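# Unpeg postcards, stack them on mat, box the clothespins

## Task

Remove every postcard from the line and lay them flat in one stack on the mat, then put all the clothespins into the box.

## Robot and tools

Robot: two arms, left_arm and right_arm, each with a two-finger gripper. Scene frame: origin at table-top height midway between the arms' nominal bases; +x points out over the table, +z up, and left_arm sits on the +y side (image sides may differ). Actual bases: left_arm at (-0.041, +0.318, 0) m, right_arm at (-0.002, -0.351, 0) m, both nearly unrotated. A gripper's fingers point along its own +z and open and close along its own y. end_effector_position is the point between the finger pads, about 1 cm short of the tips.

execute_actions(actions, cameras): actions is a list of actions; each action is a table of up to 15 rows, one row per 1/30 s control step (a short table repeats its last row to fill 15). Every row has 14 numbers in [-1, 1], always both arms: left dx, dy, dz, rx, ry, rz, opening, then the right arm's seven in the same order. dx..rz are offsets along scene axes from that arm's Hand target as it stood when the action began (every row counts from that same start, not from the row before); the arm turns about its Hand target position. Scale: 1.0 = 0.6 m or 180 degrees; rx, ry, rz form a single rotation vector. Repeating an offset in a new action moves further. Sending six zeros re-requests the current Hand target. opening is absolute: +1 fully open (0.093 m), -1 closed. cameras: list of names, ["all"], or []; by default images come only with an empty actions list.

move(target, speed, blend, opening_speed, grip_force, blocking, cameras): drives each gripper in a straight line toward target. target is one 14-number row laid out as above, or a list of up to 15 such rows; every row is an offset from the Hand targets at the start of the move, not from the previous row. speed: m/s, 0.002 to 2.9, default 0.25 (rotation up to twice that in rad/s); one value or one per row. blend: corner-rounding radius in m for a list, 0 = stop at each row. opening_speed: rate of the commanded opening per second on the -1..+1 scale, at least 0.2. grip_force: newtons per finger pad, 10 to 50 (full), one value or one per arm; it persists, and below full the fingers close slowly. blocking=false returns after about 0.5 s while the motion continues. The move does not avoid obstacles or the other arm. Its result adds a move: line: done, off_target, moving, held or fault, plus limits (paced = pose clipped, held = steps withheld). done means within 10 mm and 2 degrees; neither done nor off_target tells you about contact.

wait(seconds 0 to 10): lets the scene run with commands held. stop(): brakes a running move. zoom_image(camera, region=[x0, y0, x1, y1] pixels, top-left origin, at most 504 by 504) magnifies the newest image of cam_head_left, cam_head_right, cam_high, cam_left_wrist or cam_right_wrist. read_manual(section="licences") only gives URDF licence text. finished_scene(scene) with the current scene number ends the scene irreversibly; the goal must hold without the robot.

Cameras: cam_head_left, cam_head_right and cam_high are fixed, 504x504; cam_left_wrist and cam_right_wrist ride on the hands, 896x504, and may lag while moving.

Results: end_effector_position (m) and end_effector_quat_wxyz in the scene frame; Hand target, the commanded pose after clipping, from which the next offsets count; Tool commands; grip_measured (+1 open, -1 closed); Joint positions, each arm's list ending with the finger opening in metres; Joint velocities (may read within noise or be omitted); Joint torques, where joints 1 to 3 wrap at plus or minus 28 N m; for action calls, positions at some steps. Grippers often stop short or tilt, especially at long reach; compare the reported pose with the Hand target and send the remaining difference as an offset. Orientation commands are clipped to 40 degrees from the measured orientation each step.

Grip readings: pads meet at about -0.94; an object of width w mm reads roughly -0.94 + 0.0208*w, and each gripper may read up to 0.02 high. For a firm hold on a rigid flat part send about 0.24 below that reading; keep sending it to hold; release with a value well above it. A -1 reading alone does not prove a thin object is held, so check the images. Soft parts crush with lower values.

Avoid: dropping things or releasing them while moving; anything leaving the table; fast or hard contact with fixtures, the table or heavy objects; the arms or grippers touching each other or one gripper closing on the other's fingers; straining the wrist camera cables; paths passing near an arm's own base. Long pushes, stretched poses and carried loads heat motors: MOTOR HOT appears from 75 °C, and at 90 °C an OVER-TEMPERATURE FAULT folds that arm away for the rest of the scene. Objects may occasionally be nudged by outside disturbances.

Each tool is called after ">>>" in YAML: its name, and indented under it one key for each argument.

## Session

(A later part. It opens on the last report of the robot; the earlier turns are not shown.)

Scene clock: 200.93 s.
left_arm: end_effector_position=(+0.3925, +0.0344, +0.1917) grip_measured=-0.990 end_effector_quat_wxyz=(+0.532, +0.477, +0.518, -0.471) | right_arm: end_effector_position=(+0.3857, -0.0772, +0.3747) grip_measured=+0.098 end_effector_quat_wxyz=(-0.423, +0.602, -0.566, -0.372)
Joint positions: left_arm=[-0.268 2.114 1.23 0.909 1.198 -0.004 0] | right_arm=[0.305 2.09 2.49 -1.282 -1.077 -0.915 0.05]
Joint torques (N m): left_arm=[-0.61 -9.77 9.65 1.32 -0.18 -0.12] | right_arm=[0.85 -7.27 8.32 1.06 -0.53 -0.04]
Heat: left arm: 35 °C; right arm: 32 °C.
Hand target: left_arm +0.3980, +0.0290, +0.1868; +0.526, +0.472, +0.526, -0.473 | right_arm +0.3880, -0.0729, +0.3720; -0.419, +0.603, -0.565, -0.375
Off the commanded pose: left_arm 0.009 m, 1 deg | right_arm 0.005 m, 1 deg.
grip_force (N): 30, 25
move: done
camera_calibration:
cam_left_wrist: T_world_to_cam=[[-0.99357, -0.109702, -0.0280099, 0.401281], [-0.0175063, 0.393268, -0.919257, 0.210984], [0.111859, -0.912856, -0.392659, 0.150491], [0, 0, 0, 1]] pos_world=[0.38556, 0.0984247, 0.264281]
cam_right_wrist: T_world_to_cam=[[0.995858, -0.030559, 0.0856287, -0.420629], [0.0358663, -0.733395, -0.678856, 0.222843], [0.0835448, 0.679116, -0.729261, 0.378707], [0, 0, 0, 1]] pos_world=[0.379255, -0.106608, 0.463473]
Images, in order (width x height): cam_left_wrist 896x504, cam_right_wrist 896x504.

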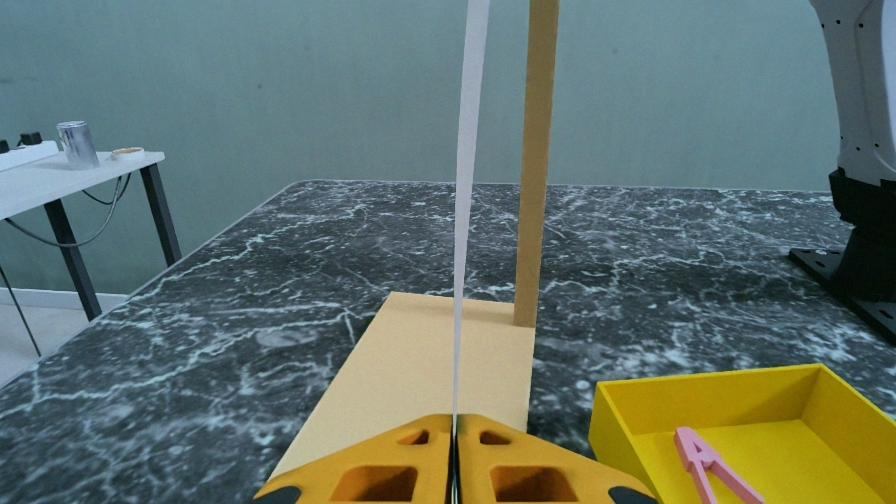

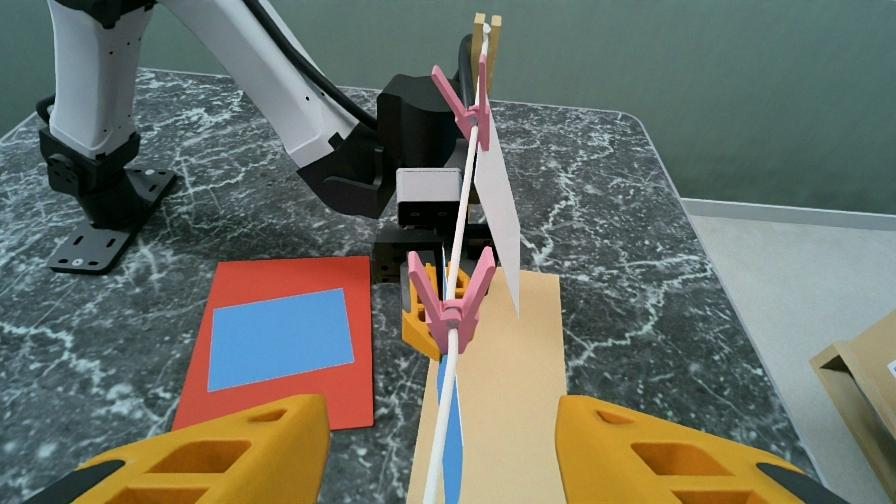

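>>> move:
  target: [0, 0, 0, 0, 0, 0, -1, 0.0117, 0.0765, -0.0458, 0, 0, 0, 0.1]
  speed: 0.06
  cameras: ["cam_right_wrist"]

Scene clock: 204.57 s.
left_arm: end_effector_position=(+0.3925, +0.0344, +0.1917) grip_measured=-0.990 end_effector_quat_wxyz=(+0.532, +0.477, +0.518, -0.471) | right_arm: end_effector_position=(+0.3949, -0.0296, +0.3427) grip_measured=+0.098 end_effector_quat_wxyz=(-0.413, +0.601, -0.569, -0.379)
Joint positions: left_arm=[-0.268 2.114 1.23 0.909 1.198 -0.004 0] | right_arm=[0.405 2.09 2.323 -1.02 -1.018 -0.777 0.05]
Joint torques (N m): left_arm=[-0.61 -9.74 9.62 1.33 -0.18 -0.12] | right_arm=[0.72 -10.15 5.93 1.41 -0.4 -0.01]
Heat: left arm: 36 °C; right arm: 32 °C.
Hand target: left_arm +0.3980, +0.0290, +0.1868; +0.526, +0.472, +0.526, -0.473 | right_arm +0.3950, -0.0270, +0.3445; -0.419, +0.603, -0.565, -0.375
Off the commanded pose: left_arm 0.009 m, 1 deg | right_arm 0.003 m, 1 deg.
grip_force (N): 30, 25
move: done
camera_calibration:
cam_right_wrist: T_world_to_cam=[[0.997779, -0.0218552, 0.0629184, -0.418412], [0.0264354, -0.737105, -0.675261, 0.238074], [0.0611354, 0.675424, -0.734891, 0.333038], [0, 0, 0, 1]] pos_world=[0.390829, -0.0586007, 0.431835]
Images, in order (width x height): cam_right_wrist 896x504.

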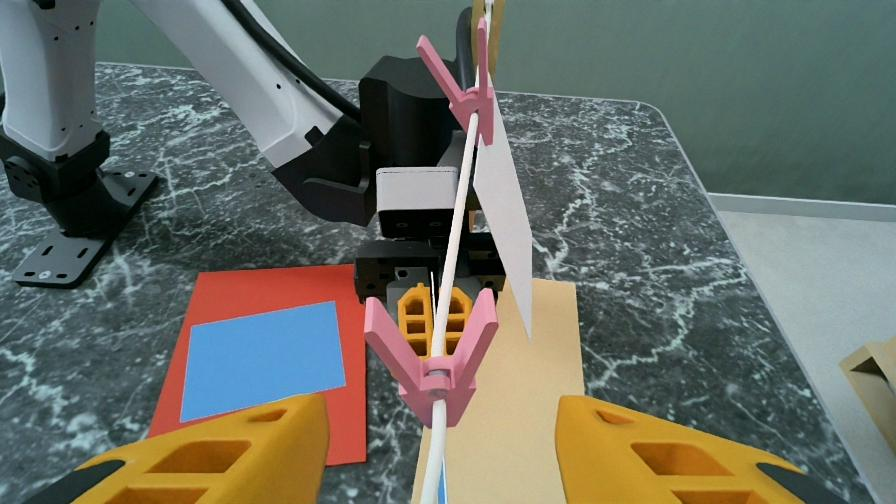

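>>> move:
  target: [0, 0, 0, 0, 0, 0, -1, -0.0033, 0.05, -0.0142, 0, 0, 0, 0.1]
  speed: 0.05
  cameras: ["cam_right_wrist"]

Scene clock: 206.53 s.
left_arm: end_effector_position=(+0.3925, +0.0344, +0.1917) grip_measured=-0.990 end_effector_quat_wxyz=(+0.532, +0.477, +0.518, -0.471) | right_arm: end_effector_position=(+0.3906, +0.0000, +0.3386) grip_measured=+0.098 end_effector_quat_wxyz=(-0.416, +0.603, -0.566, -0.377)
Joint positions: left_arm=[-0.268 2.114 1.23 0.909 1.198 -0.004 0] | right_arm=[0.471 2.09 2.285 -0.906 -0.97 -0.698 0.05]
Joint torques (N m): left_arm=[-0.64 -9.76 9.62 1.34 -0.17 -0.12] | right_arm=[0.58 -9.51 6.27 1.53 -0.38 -0.03]
Heat: left arm: 36 °C; right arm: 33 °C.
Hand target: left_arm +0.3980, +0.0290, +0.1868; +0.526, +0.472, +0.526, -0.473 | right_arm +0.3930, +0.0030, +0.3359; -0.419, +0.603, -0.565, -0.375
Off the commanded pose: left_arm 0.009 m, 1 deg | right_arm 0.005 m, 0 deg.
grip_force (N): 30, 25
move: done
camera_calibration:
cam_right_wrist: T_world_to_cam=[[0.997216, -0.0201655, 0.0717939, -0.415935], [0.0338743, -0.73519, -0.677014, 0.254925], [0.0664345, 0.677561, -0.73246, 0.307322], [0, 0, 0, 1]] pos_world=[0.385725, -0.0291985, 0.427551]
Images, in order (width x height): cam_right_wrist 896x504.

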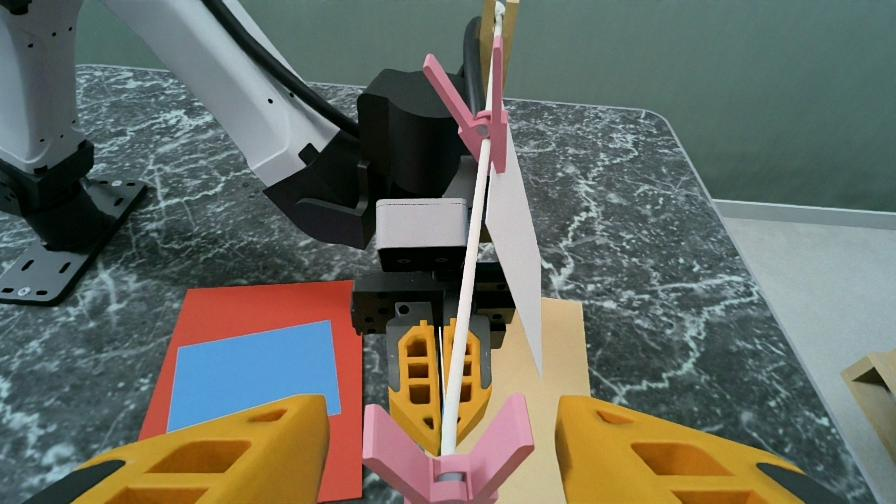

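>>> move:
  target:
    - [0, 0, 0, 0, 0, 0, -1, 0.0007, 0.0083, -0.0067, 0, 0, 0, 0.1]
    - [0, 0, 0, 0, 0, 0, -1, 0.0007, 0.0083, -0.0067, 0, 0, 0, -1]
  speed: 0.04
  opening_speed: 0.6
  grip_force: [30, 28]
  cameras: ["cam_right_wrist", "cam_left_wrist"]

Scene clock: 211.17 s.
left_arm: end_effector_position=(+0.3926, +0.0344, +0.1915) grip_measured=-0.990 end_effector_quat_wxyz=(+0.531, +0.477, +0.518, -0.471) | right_arm: end_effector_position=(+0.3928, +0.0032, +0.3354) grip_measured=-0.654 end_effector_quat_wxyz=(-0.418, +0.602, -0.567, -0.376)
Joint positions: left_arm=[-0.268 2.114 1.23 0.907 1.197 -0.004 0] | right_arm=[0.476 2.09 2.267 -0.875 -0.962 -0.686 0.014]
Joint torques (N m): left_arm=[-0.59 -9.77 9.65 1.34 -0.18 -0.12] | right_arm=[0.9 -9.48 6.32 1.52 -0.34 -0.02]
Heat: left arm: 37 °C; right arm: 33 °C.
Hand target: left_arm +0.3981, +0.0290, +0.1868; +0.526, +0.472, +0.526, -0.473 | right_arm +0.3934, +0.0080, +0.3320; -0.419, +0.603, -0.565, -0.375
Off the commanded pose: left_arm 0.009 m, 1 deg | right_arm 0.006 m, 0 deg.
grip_force (N): 30, 28
move: done
camera_calibration:
cam_left_wrist: T_world_to_cam=[[-0.993562, -0.110121, -0.0266032, 0.401143], [-0.0190254, 0.393681, -0.91905, 0.211386], [0.11168, -0.912627, -0.393242, 0.15063], [0, 0, 0, 1]] pos_world=[0.38576, 0.0984248, 0.26418]
cam_right_wrist: T_world_to_cam=[[0.996922, -0.0254257, 0.0741651, -0.418478], [0.0317145, -0.73433, -0.678051, 0.256136], [0.0717016, 0.678316, -0.731263, 0.30023], [0, 0, 0, 1]] pos_world=[0.38754, -0.0262031, 0.424257]
Images, in order (width x height): cam_left_wrist 896x504, cam_right_wrist 896x504.

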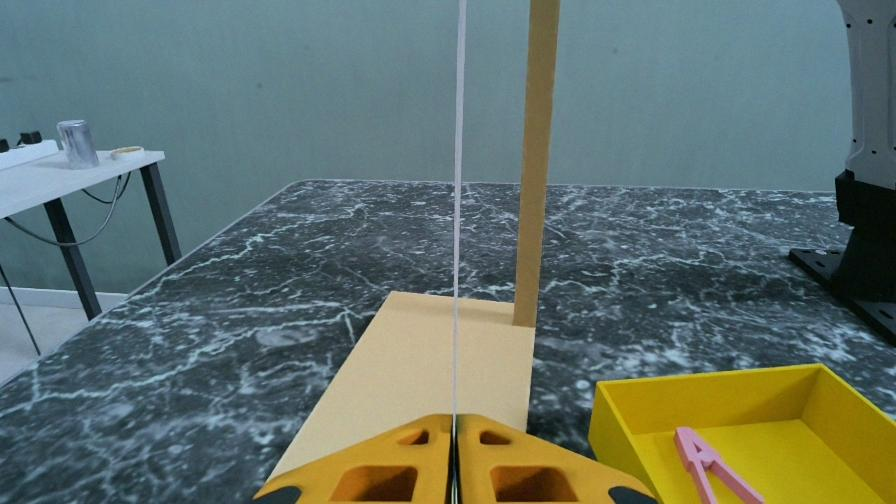

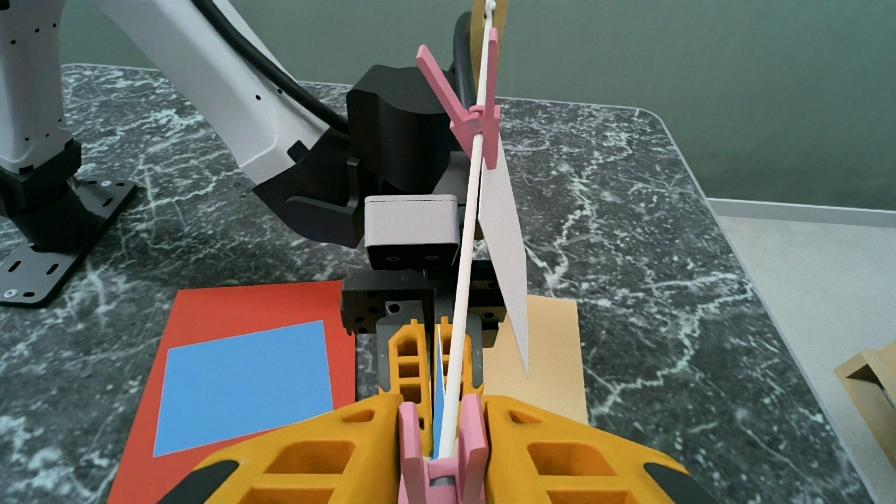

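>>> move:
  target:
    - [0, 0, 0, 0, 0, 0, -1, -0.005, 0, 0.075, 0, 0, 0, -1]
    - [-0.0833, 0, 0, 0, 0, 0, -1, -0.22, -0.12, 0.14, 0, 0, 0, -1]
    - [-0.1917, 0.0083, 0.025, 0, 0, 0, -1, -0.22, -0.12, 0.14, 0, 0, 0, -1]
  speed: [0.07, 0.08, 0.1]
  blend: [0.01, 0.01, 0]
  cameras: ["cam_head_left", "cam_right_wrist"]

Scene clock: 216.53 s.
left_arm: end_effector_position=(+0.2845, +0.0334, +0.1949) grip_measured=-0.990 end_effector_quat_wxyz=(+0.514, +0.473, +0.530, -0.481) | right_arm: end_effector_position=(+0.2691, -0.0581, +0.4090) grip_measured=-0.668 end_effector_quat_wxyz=(-0.412, +0.602, -0.571, -0.376)
Joint positions: left_arm=[-0.357 1.779 0.779 0.979 1.12 -0.004 0] | right_arm=[0.48 1.639 2.006 -1.08 -0.957 -0.688 0.013]
Joint torques (N m): left_arm=[-0.09 -10.19 5.61 1.77 -0.21 -0.1] | right_arm=[-0.38 -8.29 5.78 1.27 -0.51 -0.15]
Heat: left arm: 38 °C; right arm: 34 °C.
Hand target: left_arm +0.2831, +0.0340, +0.2020; +0.526, +0.472, +0.526, -0.473 | right_arm +0.2614, -0.0640, +0.4159; -0.419, +0.603, -0.565, -0.375
Off the commanded pose: left_arm 0.007 m, 2 deg | right_arm 0.012 m, 1 deg.
grip_force (N): 30, 28
move: off_target (right_arm)
camera_calibration:
cam_right_wrist: T_world_to_cam=[[0.997642, -0.0244245, 0.0641369, -0.298182], [0.0249986, -0.741002, -0.671037, 0.263532], [0.0639153, 0.671058, -0.738644, 0.409203], [0, 0, 0, 1]] pos_world=[0.264737, -0.0866044, 0.49822]
Images, in order (width x height): cam_head_left 504x504, cam_right_wrist 896x504.

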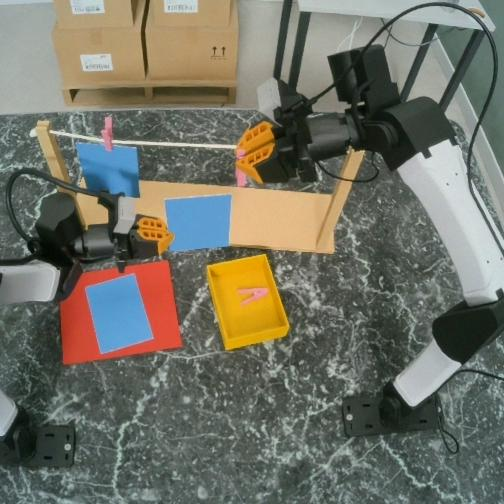

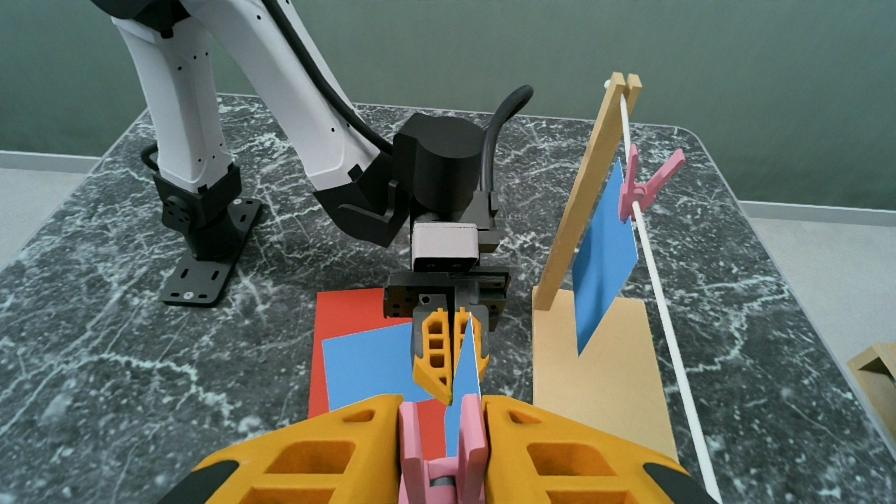

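>>> zoom_image:
  camera: "cam_head_left"
  region: [130, 170, 250, 270]

Scaled by 4.200 from the camera's 504x504 image, which has a finer 720x720 frame.

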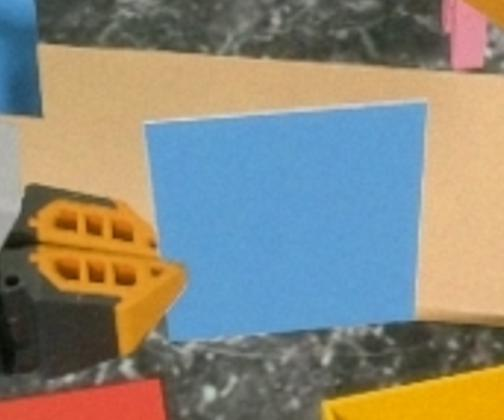

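>>> move:
  target:
    - [-0.1135, 0.1267, 0.055, 0, 0, 0, -1, 0, 0, 0, 0, 0, 0, -1]
    - [-0.146, 0.2733, 0.0133, 0.029, 0.5013, 0.0919, -1, -0.0823, -0.0433, -0.4598, -0.4464, -0.0185, 0.0241, -1]
    - [-0.146, 0.2733, -0.22, 0.029, 0.5013, 0.0919, -1, -0.0823, -0.0433, -0.6015, -0.4464, -0.0185, 0.0241, -1]
  speed: [0.2, 0.25, 0.1]
  blend: [0.02, 0.02, 0]
  cameras: ["cam_head_left", "cam_left_wrist", "cam_right_wrist"]

Scene clock: 234.00 s.
left_arm: end_effector_position=(+0.1962, +0.1970, +0.0743) grip_measured=-0.990 end_effector_quat_wxyz=(+0.036, -0.051, +0.814, -0.577) | right_arm: end_effector_position=(+0.2113, -0.0913, +0.0623) grip_measured=-0.668 end_effector_quat_wxyz=(+0.065, +0.761, -0.641, +0.075)
Joint positions: left_arm=[0.17 1.667 0.672 -0.696 1.23 0.126 0] | right_arm=[0.96 1.973 1.509 -1.25 0.139 -0.78 0.013]
Joint torques (N m): left_arm=[0.47 -5.3 4.42 0.28 0.47 -0.07] | right_arm=[0.65 -6.64 5.65 0.19 0.13 -0.01]
Heat: left arm: 36 °C; right arm: 33 °C.
Hand target: left_arm +0.1954, +0.1980, +0.0700; +0.037, -0.052, +0.817, -0.573 | right_arm +0.2120, -0.0900, +0.0550; +0.067, +0.760, -0.641, +0.080
Off the commanded pose: left_arm 0.004 m, 1 deg | right_arm 0.007 m, 1 deg.
grip_force (N): 30, 28
move: done
camera_calibration:
cam_left_wrist: T_world_to_cam=[[0.0341005, -0.338381, 0.940391, -0.00770871], [-0.955805, 0.263889, 0.129615, 0.167314], [-0.292018, -0.90325, -0.314428, 0.346356], [0, 0, 0, 1]] pos_world=[0.261324, 0.266085, 0.0944669]
cam_right_wrist: T_world_to_cam=[[0.986705, 0.159896, 0.0291046, -0.197771], [0.11037, -0.790693, 0.602182, -0.0941898], [0.119299, -0.590964, -0.797828, 0.0558243], [0, 0, 0, 1]] pos_world=[0.198878, -0.00986216, 0.107014]
Images, in order (width x height): cam_head_left 504x504, cam_left_wrist 896x504, cam_right_wrist 896x504.

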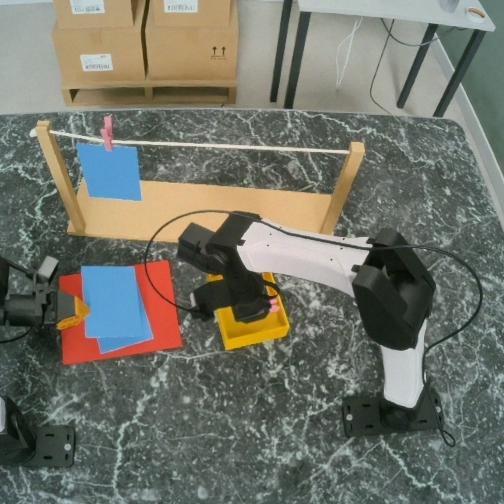

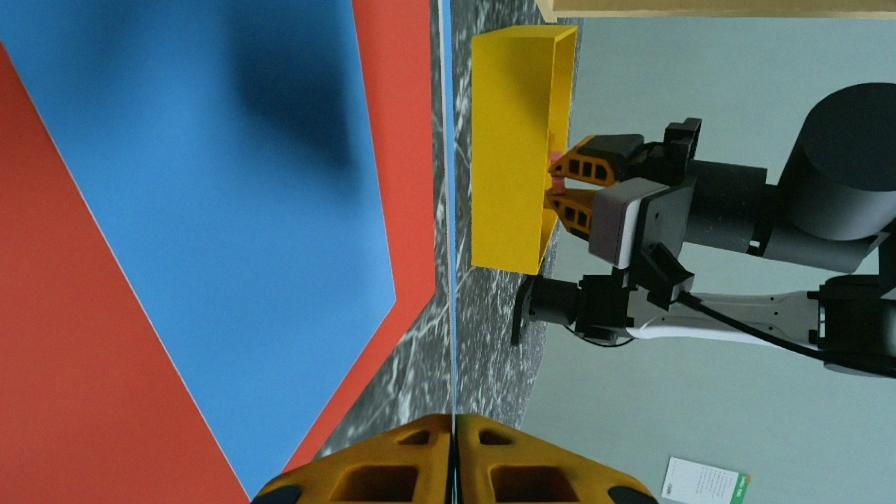

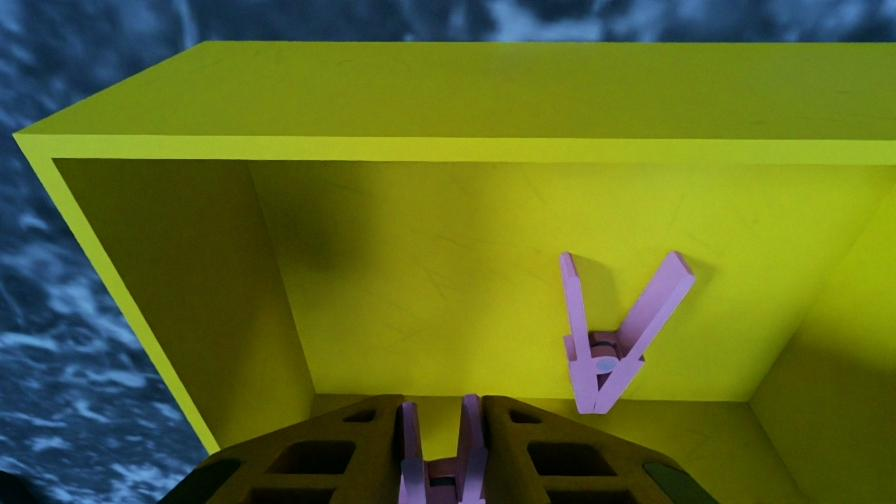

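>>> move:
  target:
    - [0, 0, -0.0622, 0, 0, 0, -1, 0, 0, -0.0605, 0, 0, 0, -1]
    - [0, 0, -0.0622, 0, 0, 0, -0.72, 0, 0, -0.0605, 0, 0, 0, -0.17]
  speed: 0.04
  opening_speed: 0.4
  cameras: ["cam_head_left", "cam_left_wrist", "cam_right_wrist"]

Scene clock: 238.53 s.
left_arm: end_effector_position=(+0.1968, +0.1971, +0.0377) grip_measured=-0.723 end_effector_quat_wxyz=(+0.037, -0.050, +0.814, -0.577) | right_arm: end_effector_position=(+0.2122, -0.0907, +0.0265) grip_measured=-0.172 end_effector_quat_wxyz=(+0.064, +0.760, -0.642, +0.076)
Joint positions: left_arm=[0.17 1.8 0.621 -0.507 1.23 0.125 0.011] | right_arm=[0.96 2.014 1.421 -1.118 0.141 -0.779 0.037]
Joint torques (N m): left_arm=[0.5 -5.29 3.54 0.32 0.47 -0.07] | right_arm=[0.57 -6.76 5.27 0.23 0.11 0]
Heat: left arm: 36 °C; right arm: 33 °C.
Hand target: left_arm +0.1954, +0.1980, +0.0326; +0.037, -0.052, +0.817, -0.573 | right_arm +0.2121, -0.0899, +0.0186; +0.067, +0.760, -0.641, +0.080
Off the commanded pose: left_arm 0.005 m, 1 deg | right_arm 0.008 m, 1 deg.
grip_force (N): 30, 28
move: done
camera_calibration:
cam_left_wrist: T_world_to_cam=[[0.0310897, -0.338933, 0.940297, 0.0274124], [-0.956424, 0.263166, 0.126482, 0.173075], [-0.290323, -0.903254, -0.315981, 0.334947], [0, 0, 0, 1]] pos_world=[0.261924, 0.266286, 0.0581704]
cam_right_wrist: T_world_to_cam=[[0.986677, 0.159526, 0.031929, -0.197933], [0.108343, -0.790703, 0.602537, -0.0717404], [0.121367, -0.59105, -0.797452, 0.0270488], [0, 0, 0, 1]] pos_world=[0.199786, -0.00916264, 0.0711162]
Images, in order (width x height): cam_head_left 504x504, cam_left_wrist 896x504, cam_right_wrist 896x504.

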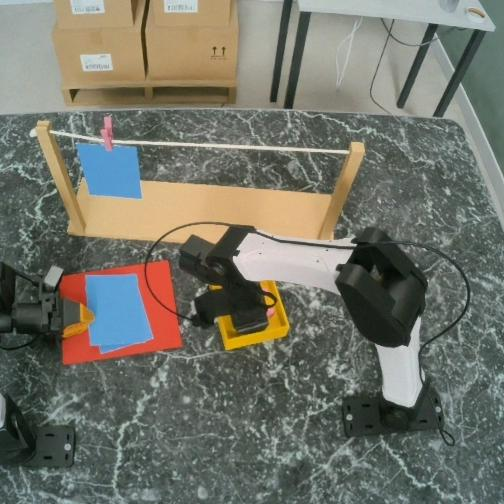

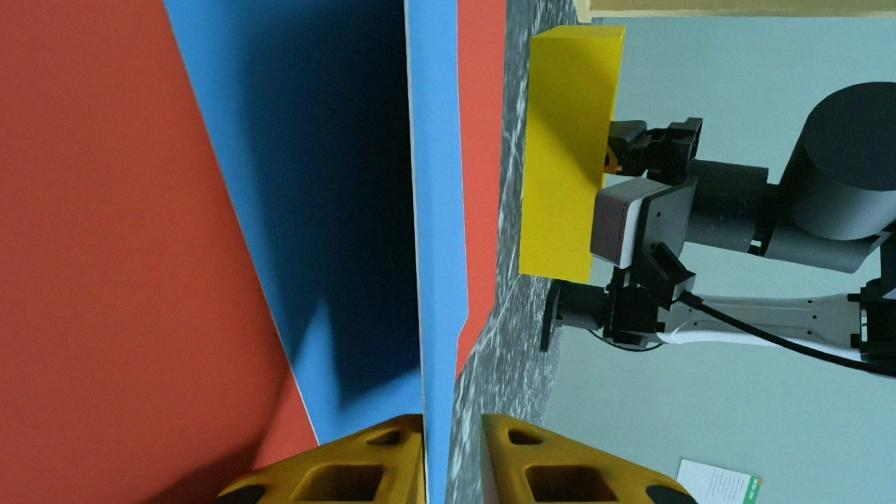

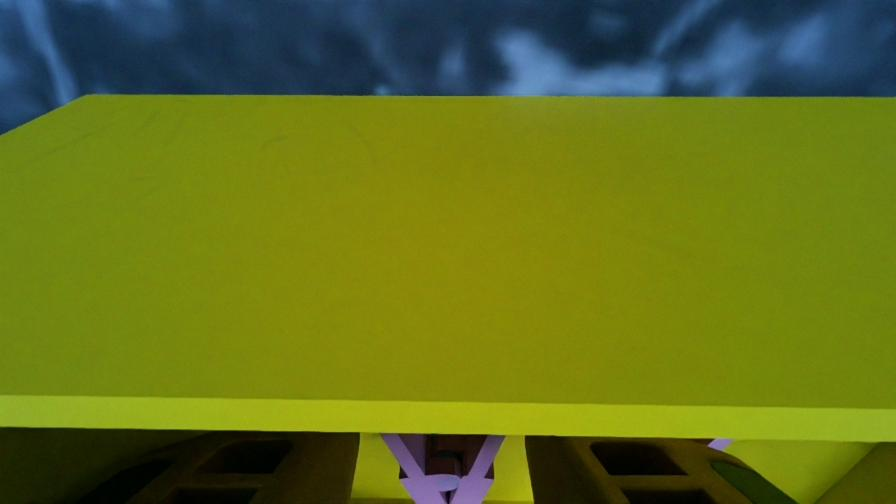

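>>> move:
  target:
    - [0, 0.0067, 0, 0.1653, 0.0212, 0, -0.72, -0.0058, 0.0342, 0.163, 0, 0, 0, -0.17]
    - [0, 0.0133, -0.0227, 0.1653, 0.0212, 0, -0.72, -0.0058, 0.0342, 0.17, 0, 0, 0, -0.17]
    - [-0.0083, 0.08, 0.054, 0.1653, 0.0212, 0, -0.72, 0.1465, 0.0665, 0.319, 0.5599, 0.0873, -0.007, -0.17]
  speed: [0.1, 0.03, 0.25]
  blend: [0.004, 0.004, 0]
  cameras: ["cam_head_left", "cam_left_wrist", "cam_right_wrist"]

Scene clock: 251.30 s.
left_arm: end_effector_position=(+0.1831, +0.2422, +0.0576) grip_measured=-0.723 end_effector_quat_wxyz=(+0.001, -0.070, +0.935, -0.348) | right_arm: end_effector_position=(+0.2971, -0.0499, +0.2171) grip_measured=-0.172 end_effector_quat_wxyz=(-0.463, +0.539, -0.459, -0.534)
Joint positions: left_arm=[0.159 1.493 0.768 -0.911 0.708 0.03 0.011] | right_arm=[0.401 1.789 0.895 0.889 -1.33 -0.013 0.037]
Joint torques (N m): left_arm=[0.77 -6.58 8.46 0.14 0.29 0.07] | right_arm=[-0.02 -5.55 5.7 1.5 0.07 -0.06]
Heat: left arm: 34 °C; right arm: 33 °C.
Hand target: left_arm +0.1904, +0.2460, +0.0650; +0.021, -0.059, +0.938, -0.341 | right_arm +0.3000, -0.0501, +0.2102; -0.464, +0.533, -0.464, -0.534
Off the commanded pose: left_arm 0.011 m, 3 deg | right_arm 0.008 m, 1 deg.
grip_force (N): 30, 28
move: off_target (left_arm)
camera_calibration:
cam_left_wrist: T_world_to_cam=[[0.121476, -0.755149, 0.644199, 0.125701], [-0.927966, 0.143957, 0.343737, 0.156713], [-0.35231, -0.639551, -0.683266, 0.346611], [0, 0, 0, 1]] pos_world=[0.252269, 0.294038, 0.101983]
cam_right_wrist: T_world_to_cam=[[0.992499, 0.122092, -0.0062627, -0.289488], [0.0474221, -0.431705, -0.900767, 0.198871], [-0.11268, 0.893714, -0.434257, 0.257702], [0, 0, 0, 1]] pos_world=[0.306924, -0.109115, 0.289232]
Images, in order (width x height): cam_head_left 504x504, cam_left_wrist 896x504, cam_right_wrist 896x504.

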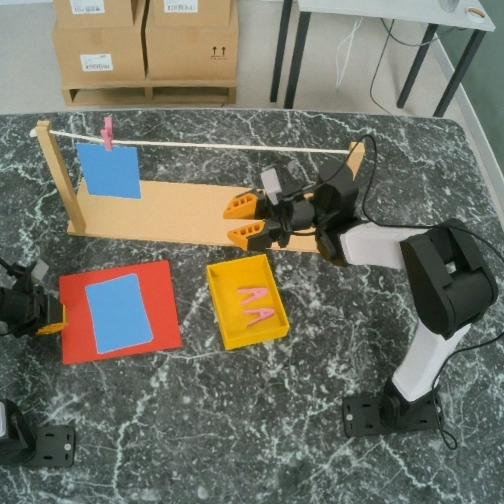

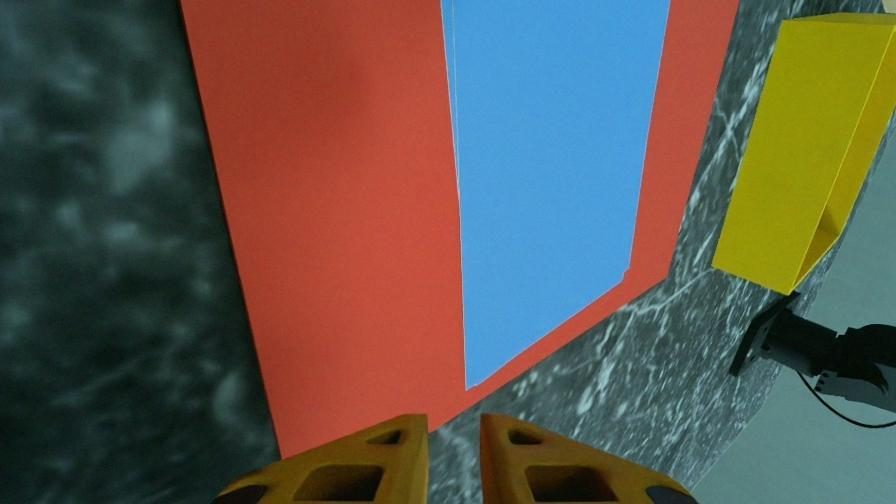

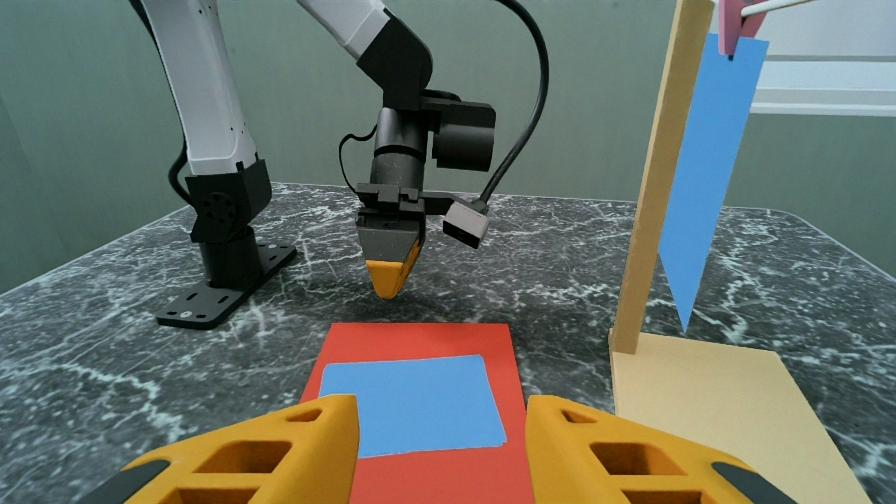

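>>> move:
  target: [0.1827, -0.0433, 0.5083, -0.0313, -0.4234, -0.2386, 0.1, 0.1733, 0.1335, -0.0353, 0, 0, 0.0111, 0.52]
  speed: 0.25
  grip_force: [50, 50]
  cameras: ["cam_head_left", "cam_left_wrist", "cam_right_wrist"]

Scene clock: 259.70 s.
left_arm: end_effector_position=(+0.2977, +0.2197, +0.3653) grip_measured=+0.098 end_effector_quat_wxyz=(+0.453, +0.474, +0.679, -0.331) | right_arm: end_effector_position=(+0.3985, +0.0253, +0.1967) grip_measured=+0.518 end_effector_quat_wxyz=(-0.464, +0.547, -0.443, -0.537)
Joint positions: left_arm=[0.175 1.656 1.91 -1.445 1.161 1.138 0.05] | right_arm=[0.463 2.253 1.492 0.791 -1.295 -0.002 0.07]
Joint torques (N m): left_arm=[0.54 -5.9 9.01 0.82 0.74 0.1] | right_arm=[0.62 -8.28 9.07 1.11 0.08 0.01]
Heat: left arm: 33 °C; right arm: 32 °C.
Hand target: left_arm +0.3000, +0.2199, +0.3701; +0.462, +0.480, +0.668, -0.331 | right_arm +0.4040, +0.0300, +0.1888; -0.455, +0.541, -0.455, -0.542
Off the commanded pose: left_arm 0.005 m, 2 deg | right_arm 0.011 m, 2 deg.
move: off_target (right_arm)
camera_calibration:
cam_left_wrist: T_world_to_cam=[[-0.94151, -0.336878, 0.00842831, 0.353407], [-0.245407, 0.668296, -0.70225, 0.224177], [0.23094, -0.663244, -0.71188, 0.424878], [0, 0, 0, 1]] pos_world=[0.28963, 0.251036, 0.456913]
cam_right_wrist: T_world_to_cam=[[0.988721, 0.14885, 0.0165467, -0.403109], [0.0780973, -0.418147, -0.905016, 0.196336], [-0.127793, 0.896101, -0.425056, 0.197202], [0, 0, 0, 1]] pos_world=[0.40843, -0.0346129, 0.268179]
Images, in order (width x height): cam_head_left 504x504, cam_left_wrist 896x504, cam_right_wrist 896x504.

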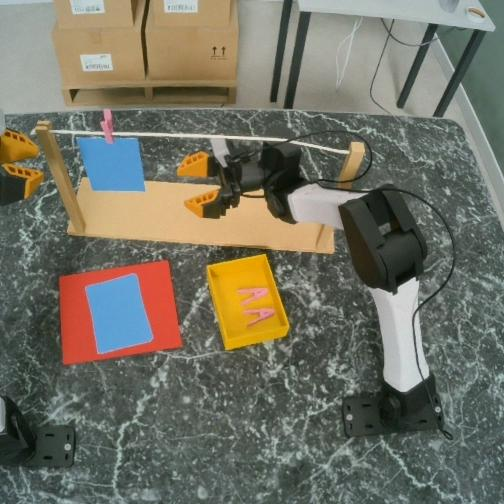

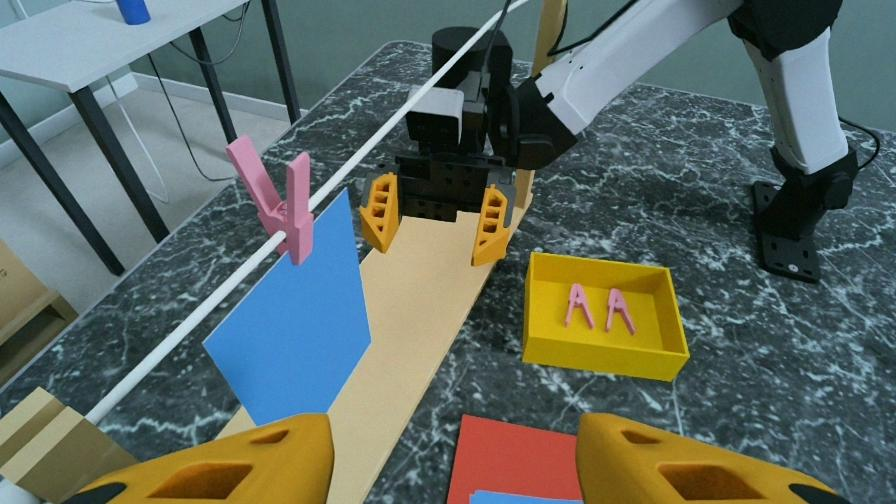

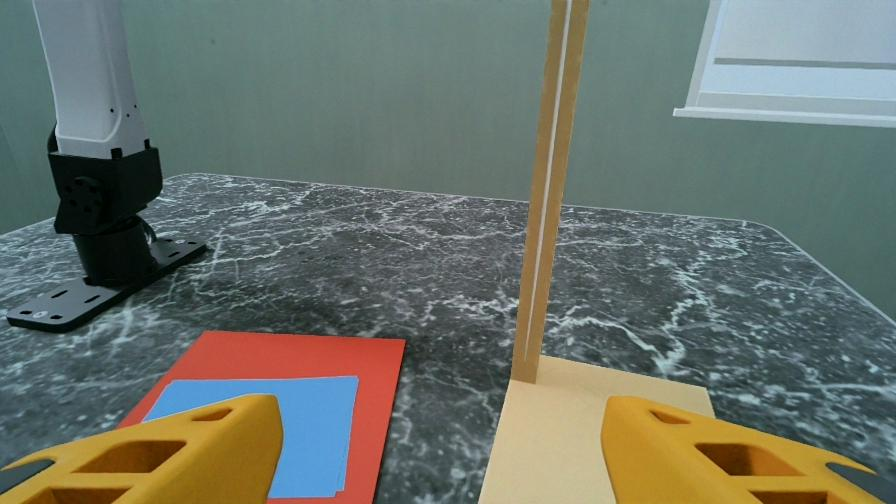

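>>> zoom_image:
  camera: "cam_right_wrist"
  region: [480, 0, 640, 400]

Scaled by 1.260 from the camera's 896x504 image, which has a finer 1280x720 frame.

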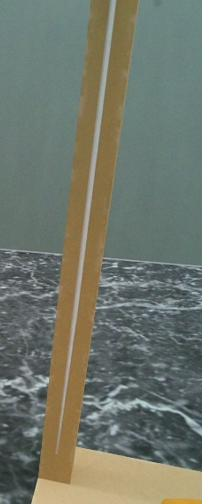

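>>> zoom_image:
  camera: "cam_head_left"
  region: [60, 100, 240, 210]

>>> zoom_image:
  camera: "cam_head_left"
  region: [170, 100, 390, 230]

>>> zoom_image:
  camera: "cam_left_wrist"
  region: [330, 0, 650, 280]

Scaled by 2.800 from the camera's 504x504 image, which has a finer 720x720 frame.

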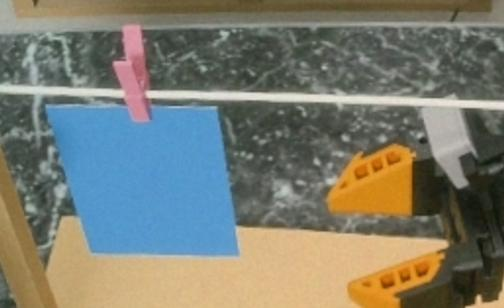

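Scaled by 2.291 from the camera's 504x504 image, which has a finer 720x720 frame.

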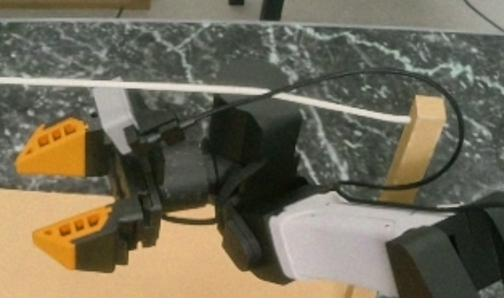

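Scaled by 1.575 from the camera's 896x504 image, which has a finer 1280x720 frame.

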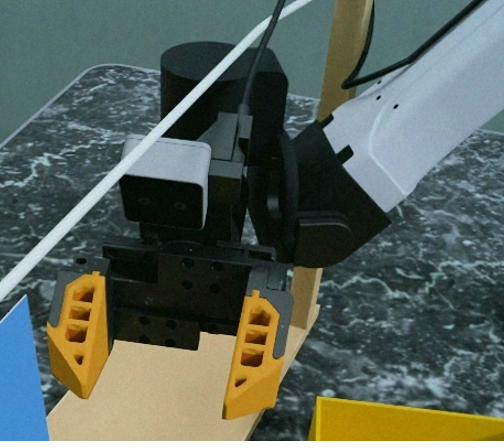

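>>> move:
  target: [0, 0, 0, 0, 0, 0, 0.1, 0, 0, -0.0197, 0.0438, 0.0077, 0, 0.52]
  speed: 0.15
  cameras: ["cam_head_left", "cam_right_wrist"]

Scene clock: 264.70 s.
left_arm: end_effector_position=(+0.2973, +0.2197, +0.3652) grip_measured=+0.098 end_effector_quat_wxyz=(+0.453, +0.474, +0.679, -0.331) | right_arm: end_effector_position=(+0.4019, +0.0268, +0.1774) grip_measured=+0.518 end_effector_quat_wxyz=(+0.475, -0.502, +0.433, +0.579)
Joint positions: left_arm=[0.175 1.656 1.91 -1.448 1.161 1.14 0.05] | right_arm=[0.466 2.427 1.502 1.339 -1.263 0.422 0.07]
Joint torques (N m): left_arm=[0.59 -5.82 9.11 0.8 0.74 0.1] | right_arm=[0.66 -8.96 8.14 1.49 0.35 0.04]
Heat: left arm: 33 °C; right arm: 33 °C.
Hand target: left_arm +0.3000, +0.2199, +0.3701; +0.462, +0.480, +0.668, -0.331 | right_arm +0.4040, +0.0300, +0.1771; +0.485, -0.502, +0.422, +0.578
Off the commanded pose: left_arm 0.006 m, 2 deg | right_arm 0.004 m, 2 deg.
move: done
camera_calibration:
cam_right_wrist: T_world_to_cam=[[0.98793, 0.148683, -0.0434492, -0.395439], [0.00707342, -0.323506, -0.9462, 0.21254], [-0.154739, 0.934472, -0.320653, 0.179319], [0, 0, 0, 1]] pos_world=[0.416911, -0.040016, 0.241423]
Images, in order (width x height): cam_head_left 504x504, cam_right_wrist 896x504.

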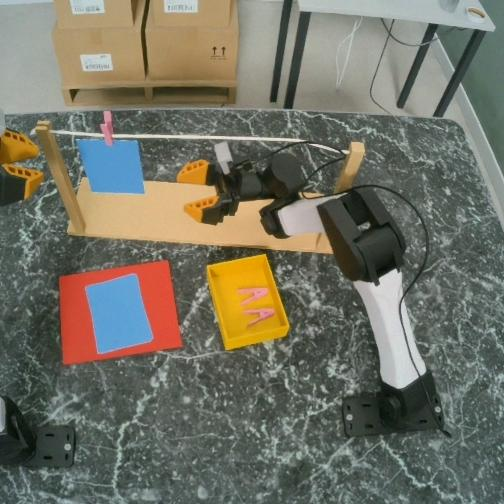

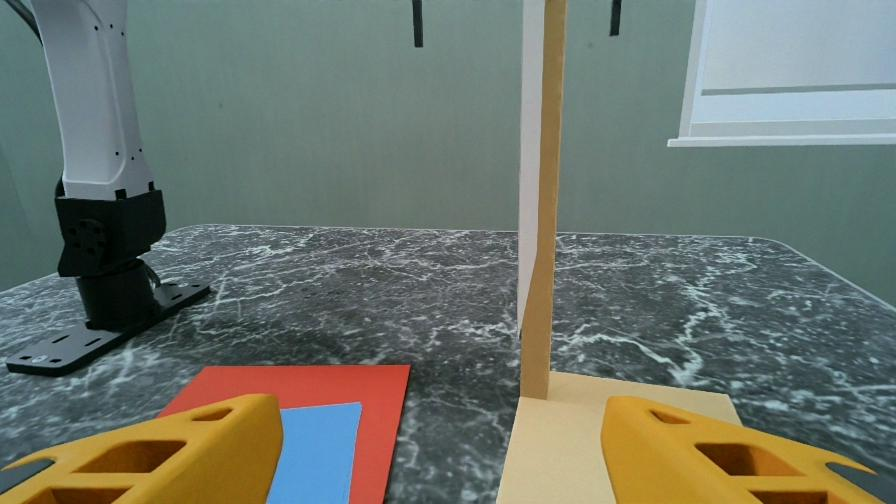

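>>> wait:
  seconds: 0
  cameras: ["cam_head_left", "cam_right_wrist", "cam_left_wrist"]

Scene clock: 266.90 s.
left_arm: end_effector_position=(+0.2973, +0.2197, +0.3652) grip_measured=+0.098 end_effector_quat_wxyz=(+0.453, +0.474, +0.679, -0.331) | right_arm: end_effector_position=(+0.4019, +0.0268, +0.1774) grip_measured=+0.518 end_effector_quat_wxyz=(+0.474, -0.502, +0.433, +0.580)
Joint positions: left_arm=[0.175 1.656 1.91 -1.448 1.161 1.14 0.05] | right_arm=[0.466 2.427 1.502 1.339 -1.263 0.422 0.07]
Joint torques (N m): left_arm=[0.58 -5.82 9.13 0.79 0.74 0.1] | right_arm=[0.7 -8.85 8.23 1.49 0.36 0.02]
Heat: left arm: 33 °C; right arm: 33 °C.
Hand target: left_arm +0.3000, +0.2199, +0.3701; +0.462, +0.480, +0.668, -0.331 | right_arm +0.4040, +0.0300, +0.1770; +0.485, -0.502, +0.422, +0.578
Tool commands: left_gripper/opening=+0.1 right_gripper/opening=+0.52
Off the commanded pose: left_arm 0.006 m, 2 deg | right_arm 0.004 m, 2 deg.
camera_calibration:
cam_left_wrist: T_world_to_cam=[[-0.941787, -0.33608, 0.00930987, 0.352573], [-0.245546, 0.668643, -0.701872, 0.223812], [0.22966, -0.6633, -0.712242, 0.425287], [0, 0, 0, 1]] pos_world=[0.289334, 0.250936, 0.456712]
cam_right_wrist: T_world_to_cam=[[0.987899, 0.148756, -0.0439051, -0.395314], [0.00667641, -0.3236, -0.94617, 0.212694], [-0.154956, 0.934427, -0.320678, 0.179413], [0, 0, 0, 1]] pos_world=[0.416911, -0.0400159, 0.241422]
Images, in order (width x height): cam_head_left 504x504, cam_left_wrist 896x504, cam_right_wrist 896x504.

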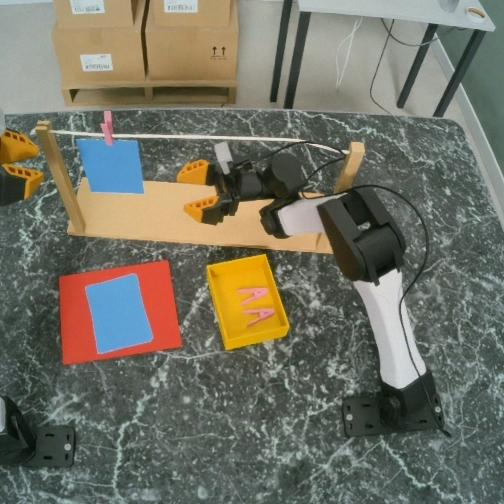

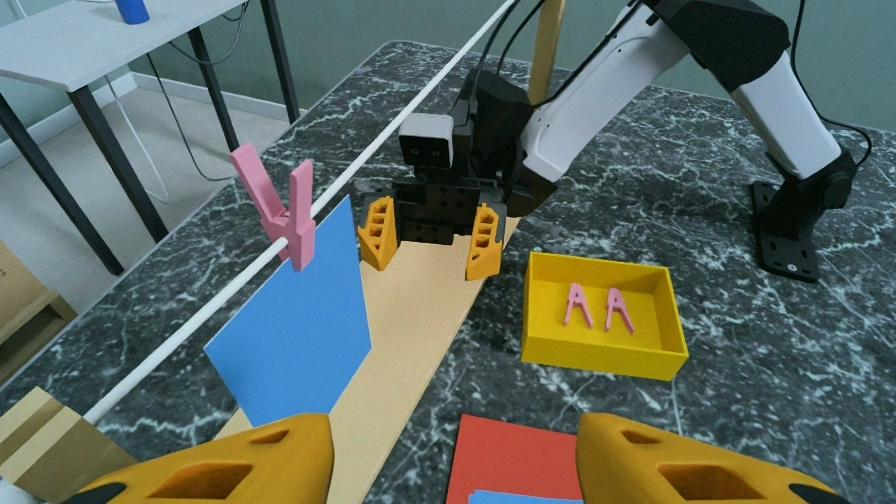

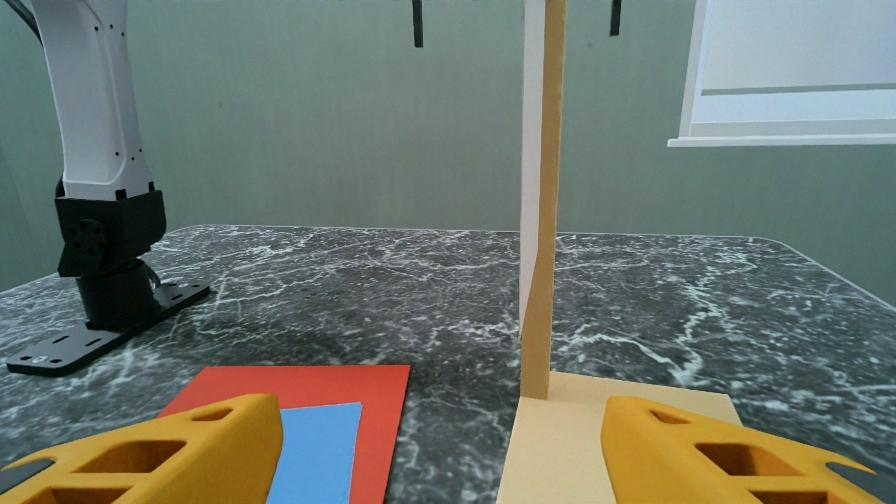

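>>> zoom_image:
  camera: "cam_head_left"
  region: [30, 90, 370, 260]

>>> zoom_image:
  camera: "cam_right_wrist"
  region: [250, 0, 754, 504]

>>> zoom_image:
  camera: "cam_left_wrist"
  region: [150, 0, 654, 504]

Scaled by 1.482 from the camera's 504x504 image, which has a finer 720x720 frame.

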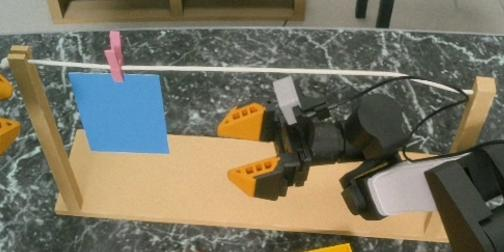

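Scaled by 1.000.

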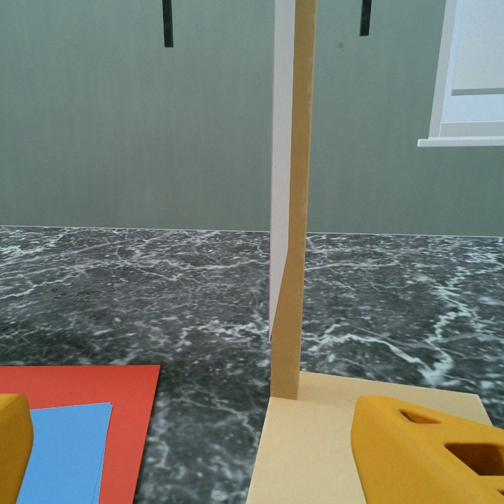

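Scaled by 1.000.

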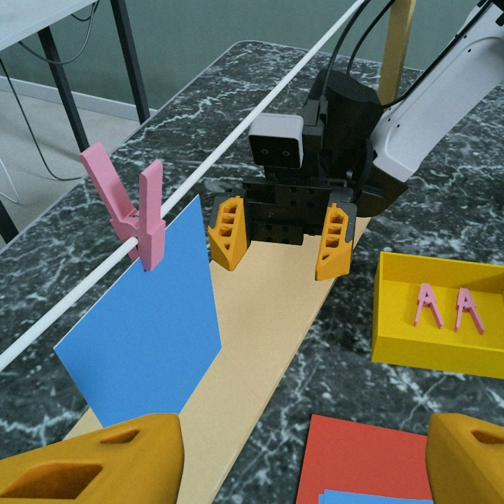

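>>> wait:
  seconds: 0
  cameras: ["cam_head_right", "cam_high"]

>>> zoom_image:
  camera: "cam_high"
  region: [150, 100, 350, 300]

>>> zoom_image:
  camera: "cam_head_right"
  region: [60, 90, 400, 260]

Scene clock: 268.97 s.
left_arm: end_effector_position=(+0.2973, +0.2197, +0.3652) grip_measured=+0.098 end_effector_quat_wxyz=(+0.453, +0.474, +0.679, -0.331) | right_arm: end_effector_position=(+0.4019, +0.0268, +0.1774) grip_measured=+0.518 end_effector_quat_wxyz=(+0.474, -0.502, +0.433, +0.580)
Joint positions: left_arm=[0.175 1.656 1.91 -1.448 1.161 1.14 0.05] | right_arm=[0.466 2.427 1.502 1.339 -1.263 0.422 0.07]
Joint torques (N m): left_arm=[0.59 -5.79 9.11 0.8 0.74 0.11] | right_arm=[0.66 -8.96 8.24 1.52 0.36 0.03]
Heat: left arm: 32 °C; right arm: 34 °C.
Hand target: left_arm +0.3000, +0.2199, +0.3701; +0.462, +0.480, +0.668, -0.331 | right_arm +0.4040, +0.0300, +0.1770; +0.485, -0.502, +0.422, +0.578
Tool commands: left_gripper/opening=+0.1 right_gripper/opening=+0.52
Off the commanded pose: left_arm 0.006 m, 2 deg | right_arm 0.004 m, 2 deg.
Images, in order (width x height): cam_head_right 504x504, cam_high 504x504.

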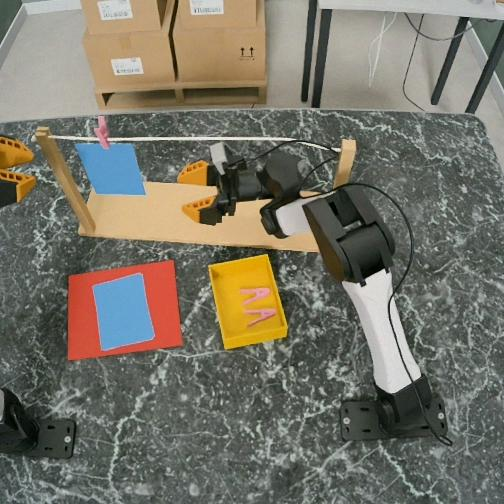

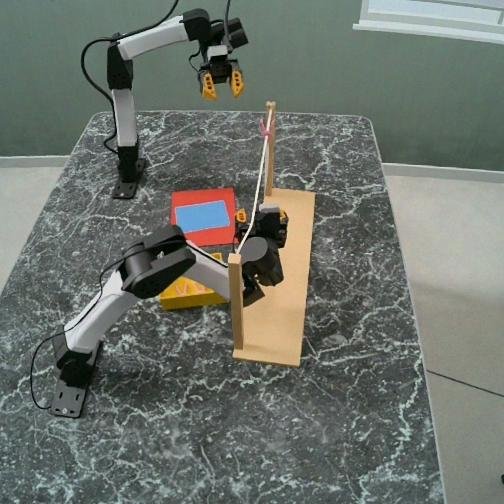

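Scaled by 2.520 from the camera's 504x504 image, which has a finer 720x720 frame.

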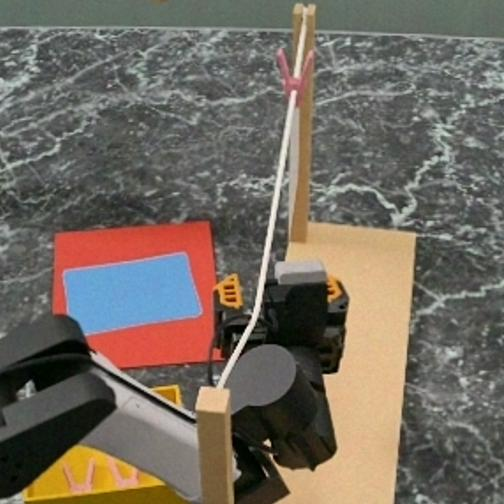

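Scaled by 1.482 from the camera's 504x504 image, which has a finer 720x720 frame.

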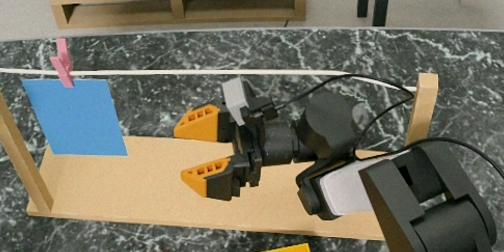

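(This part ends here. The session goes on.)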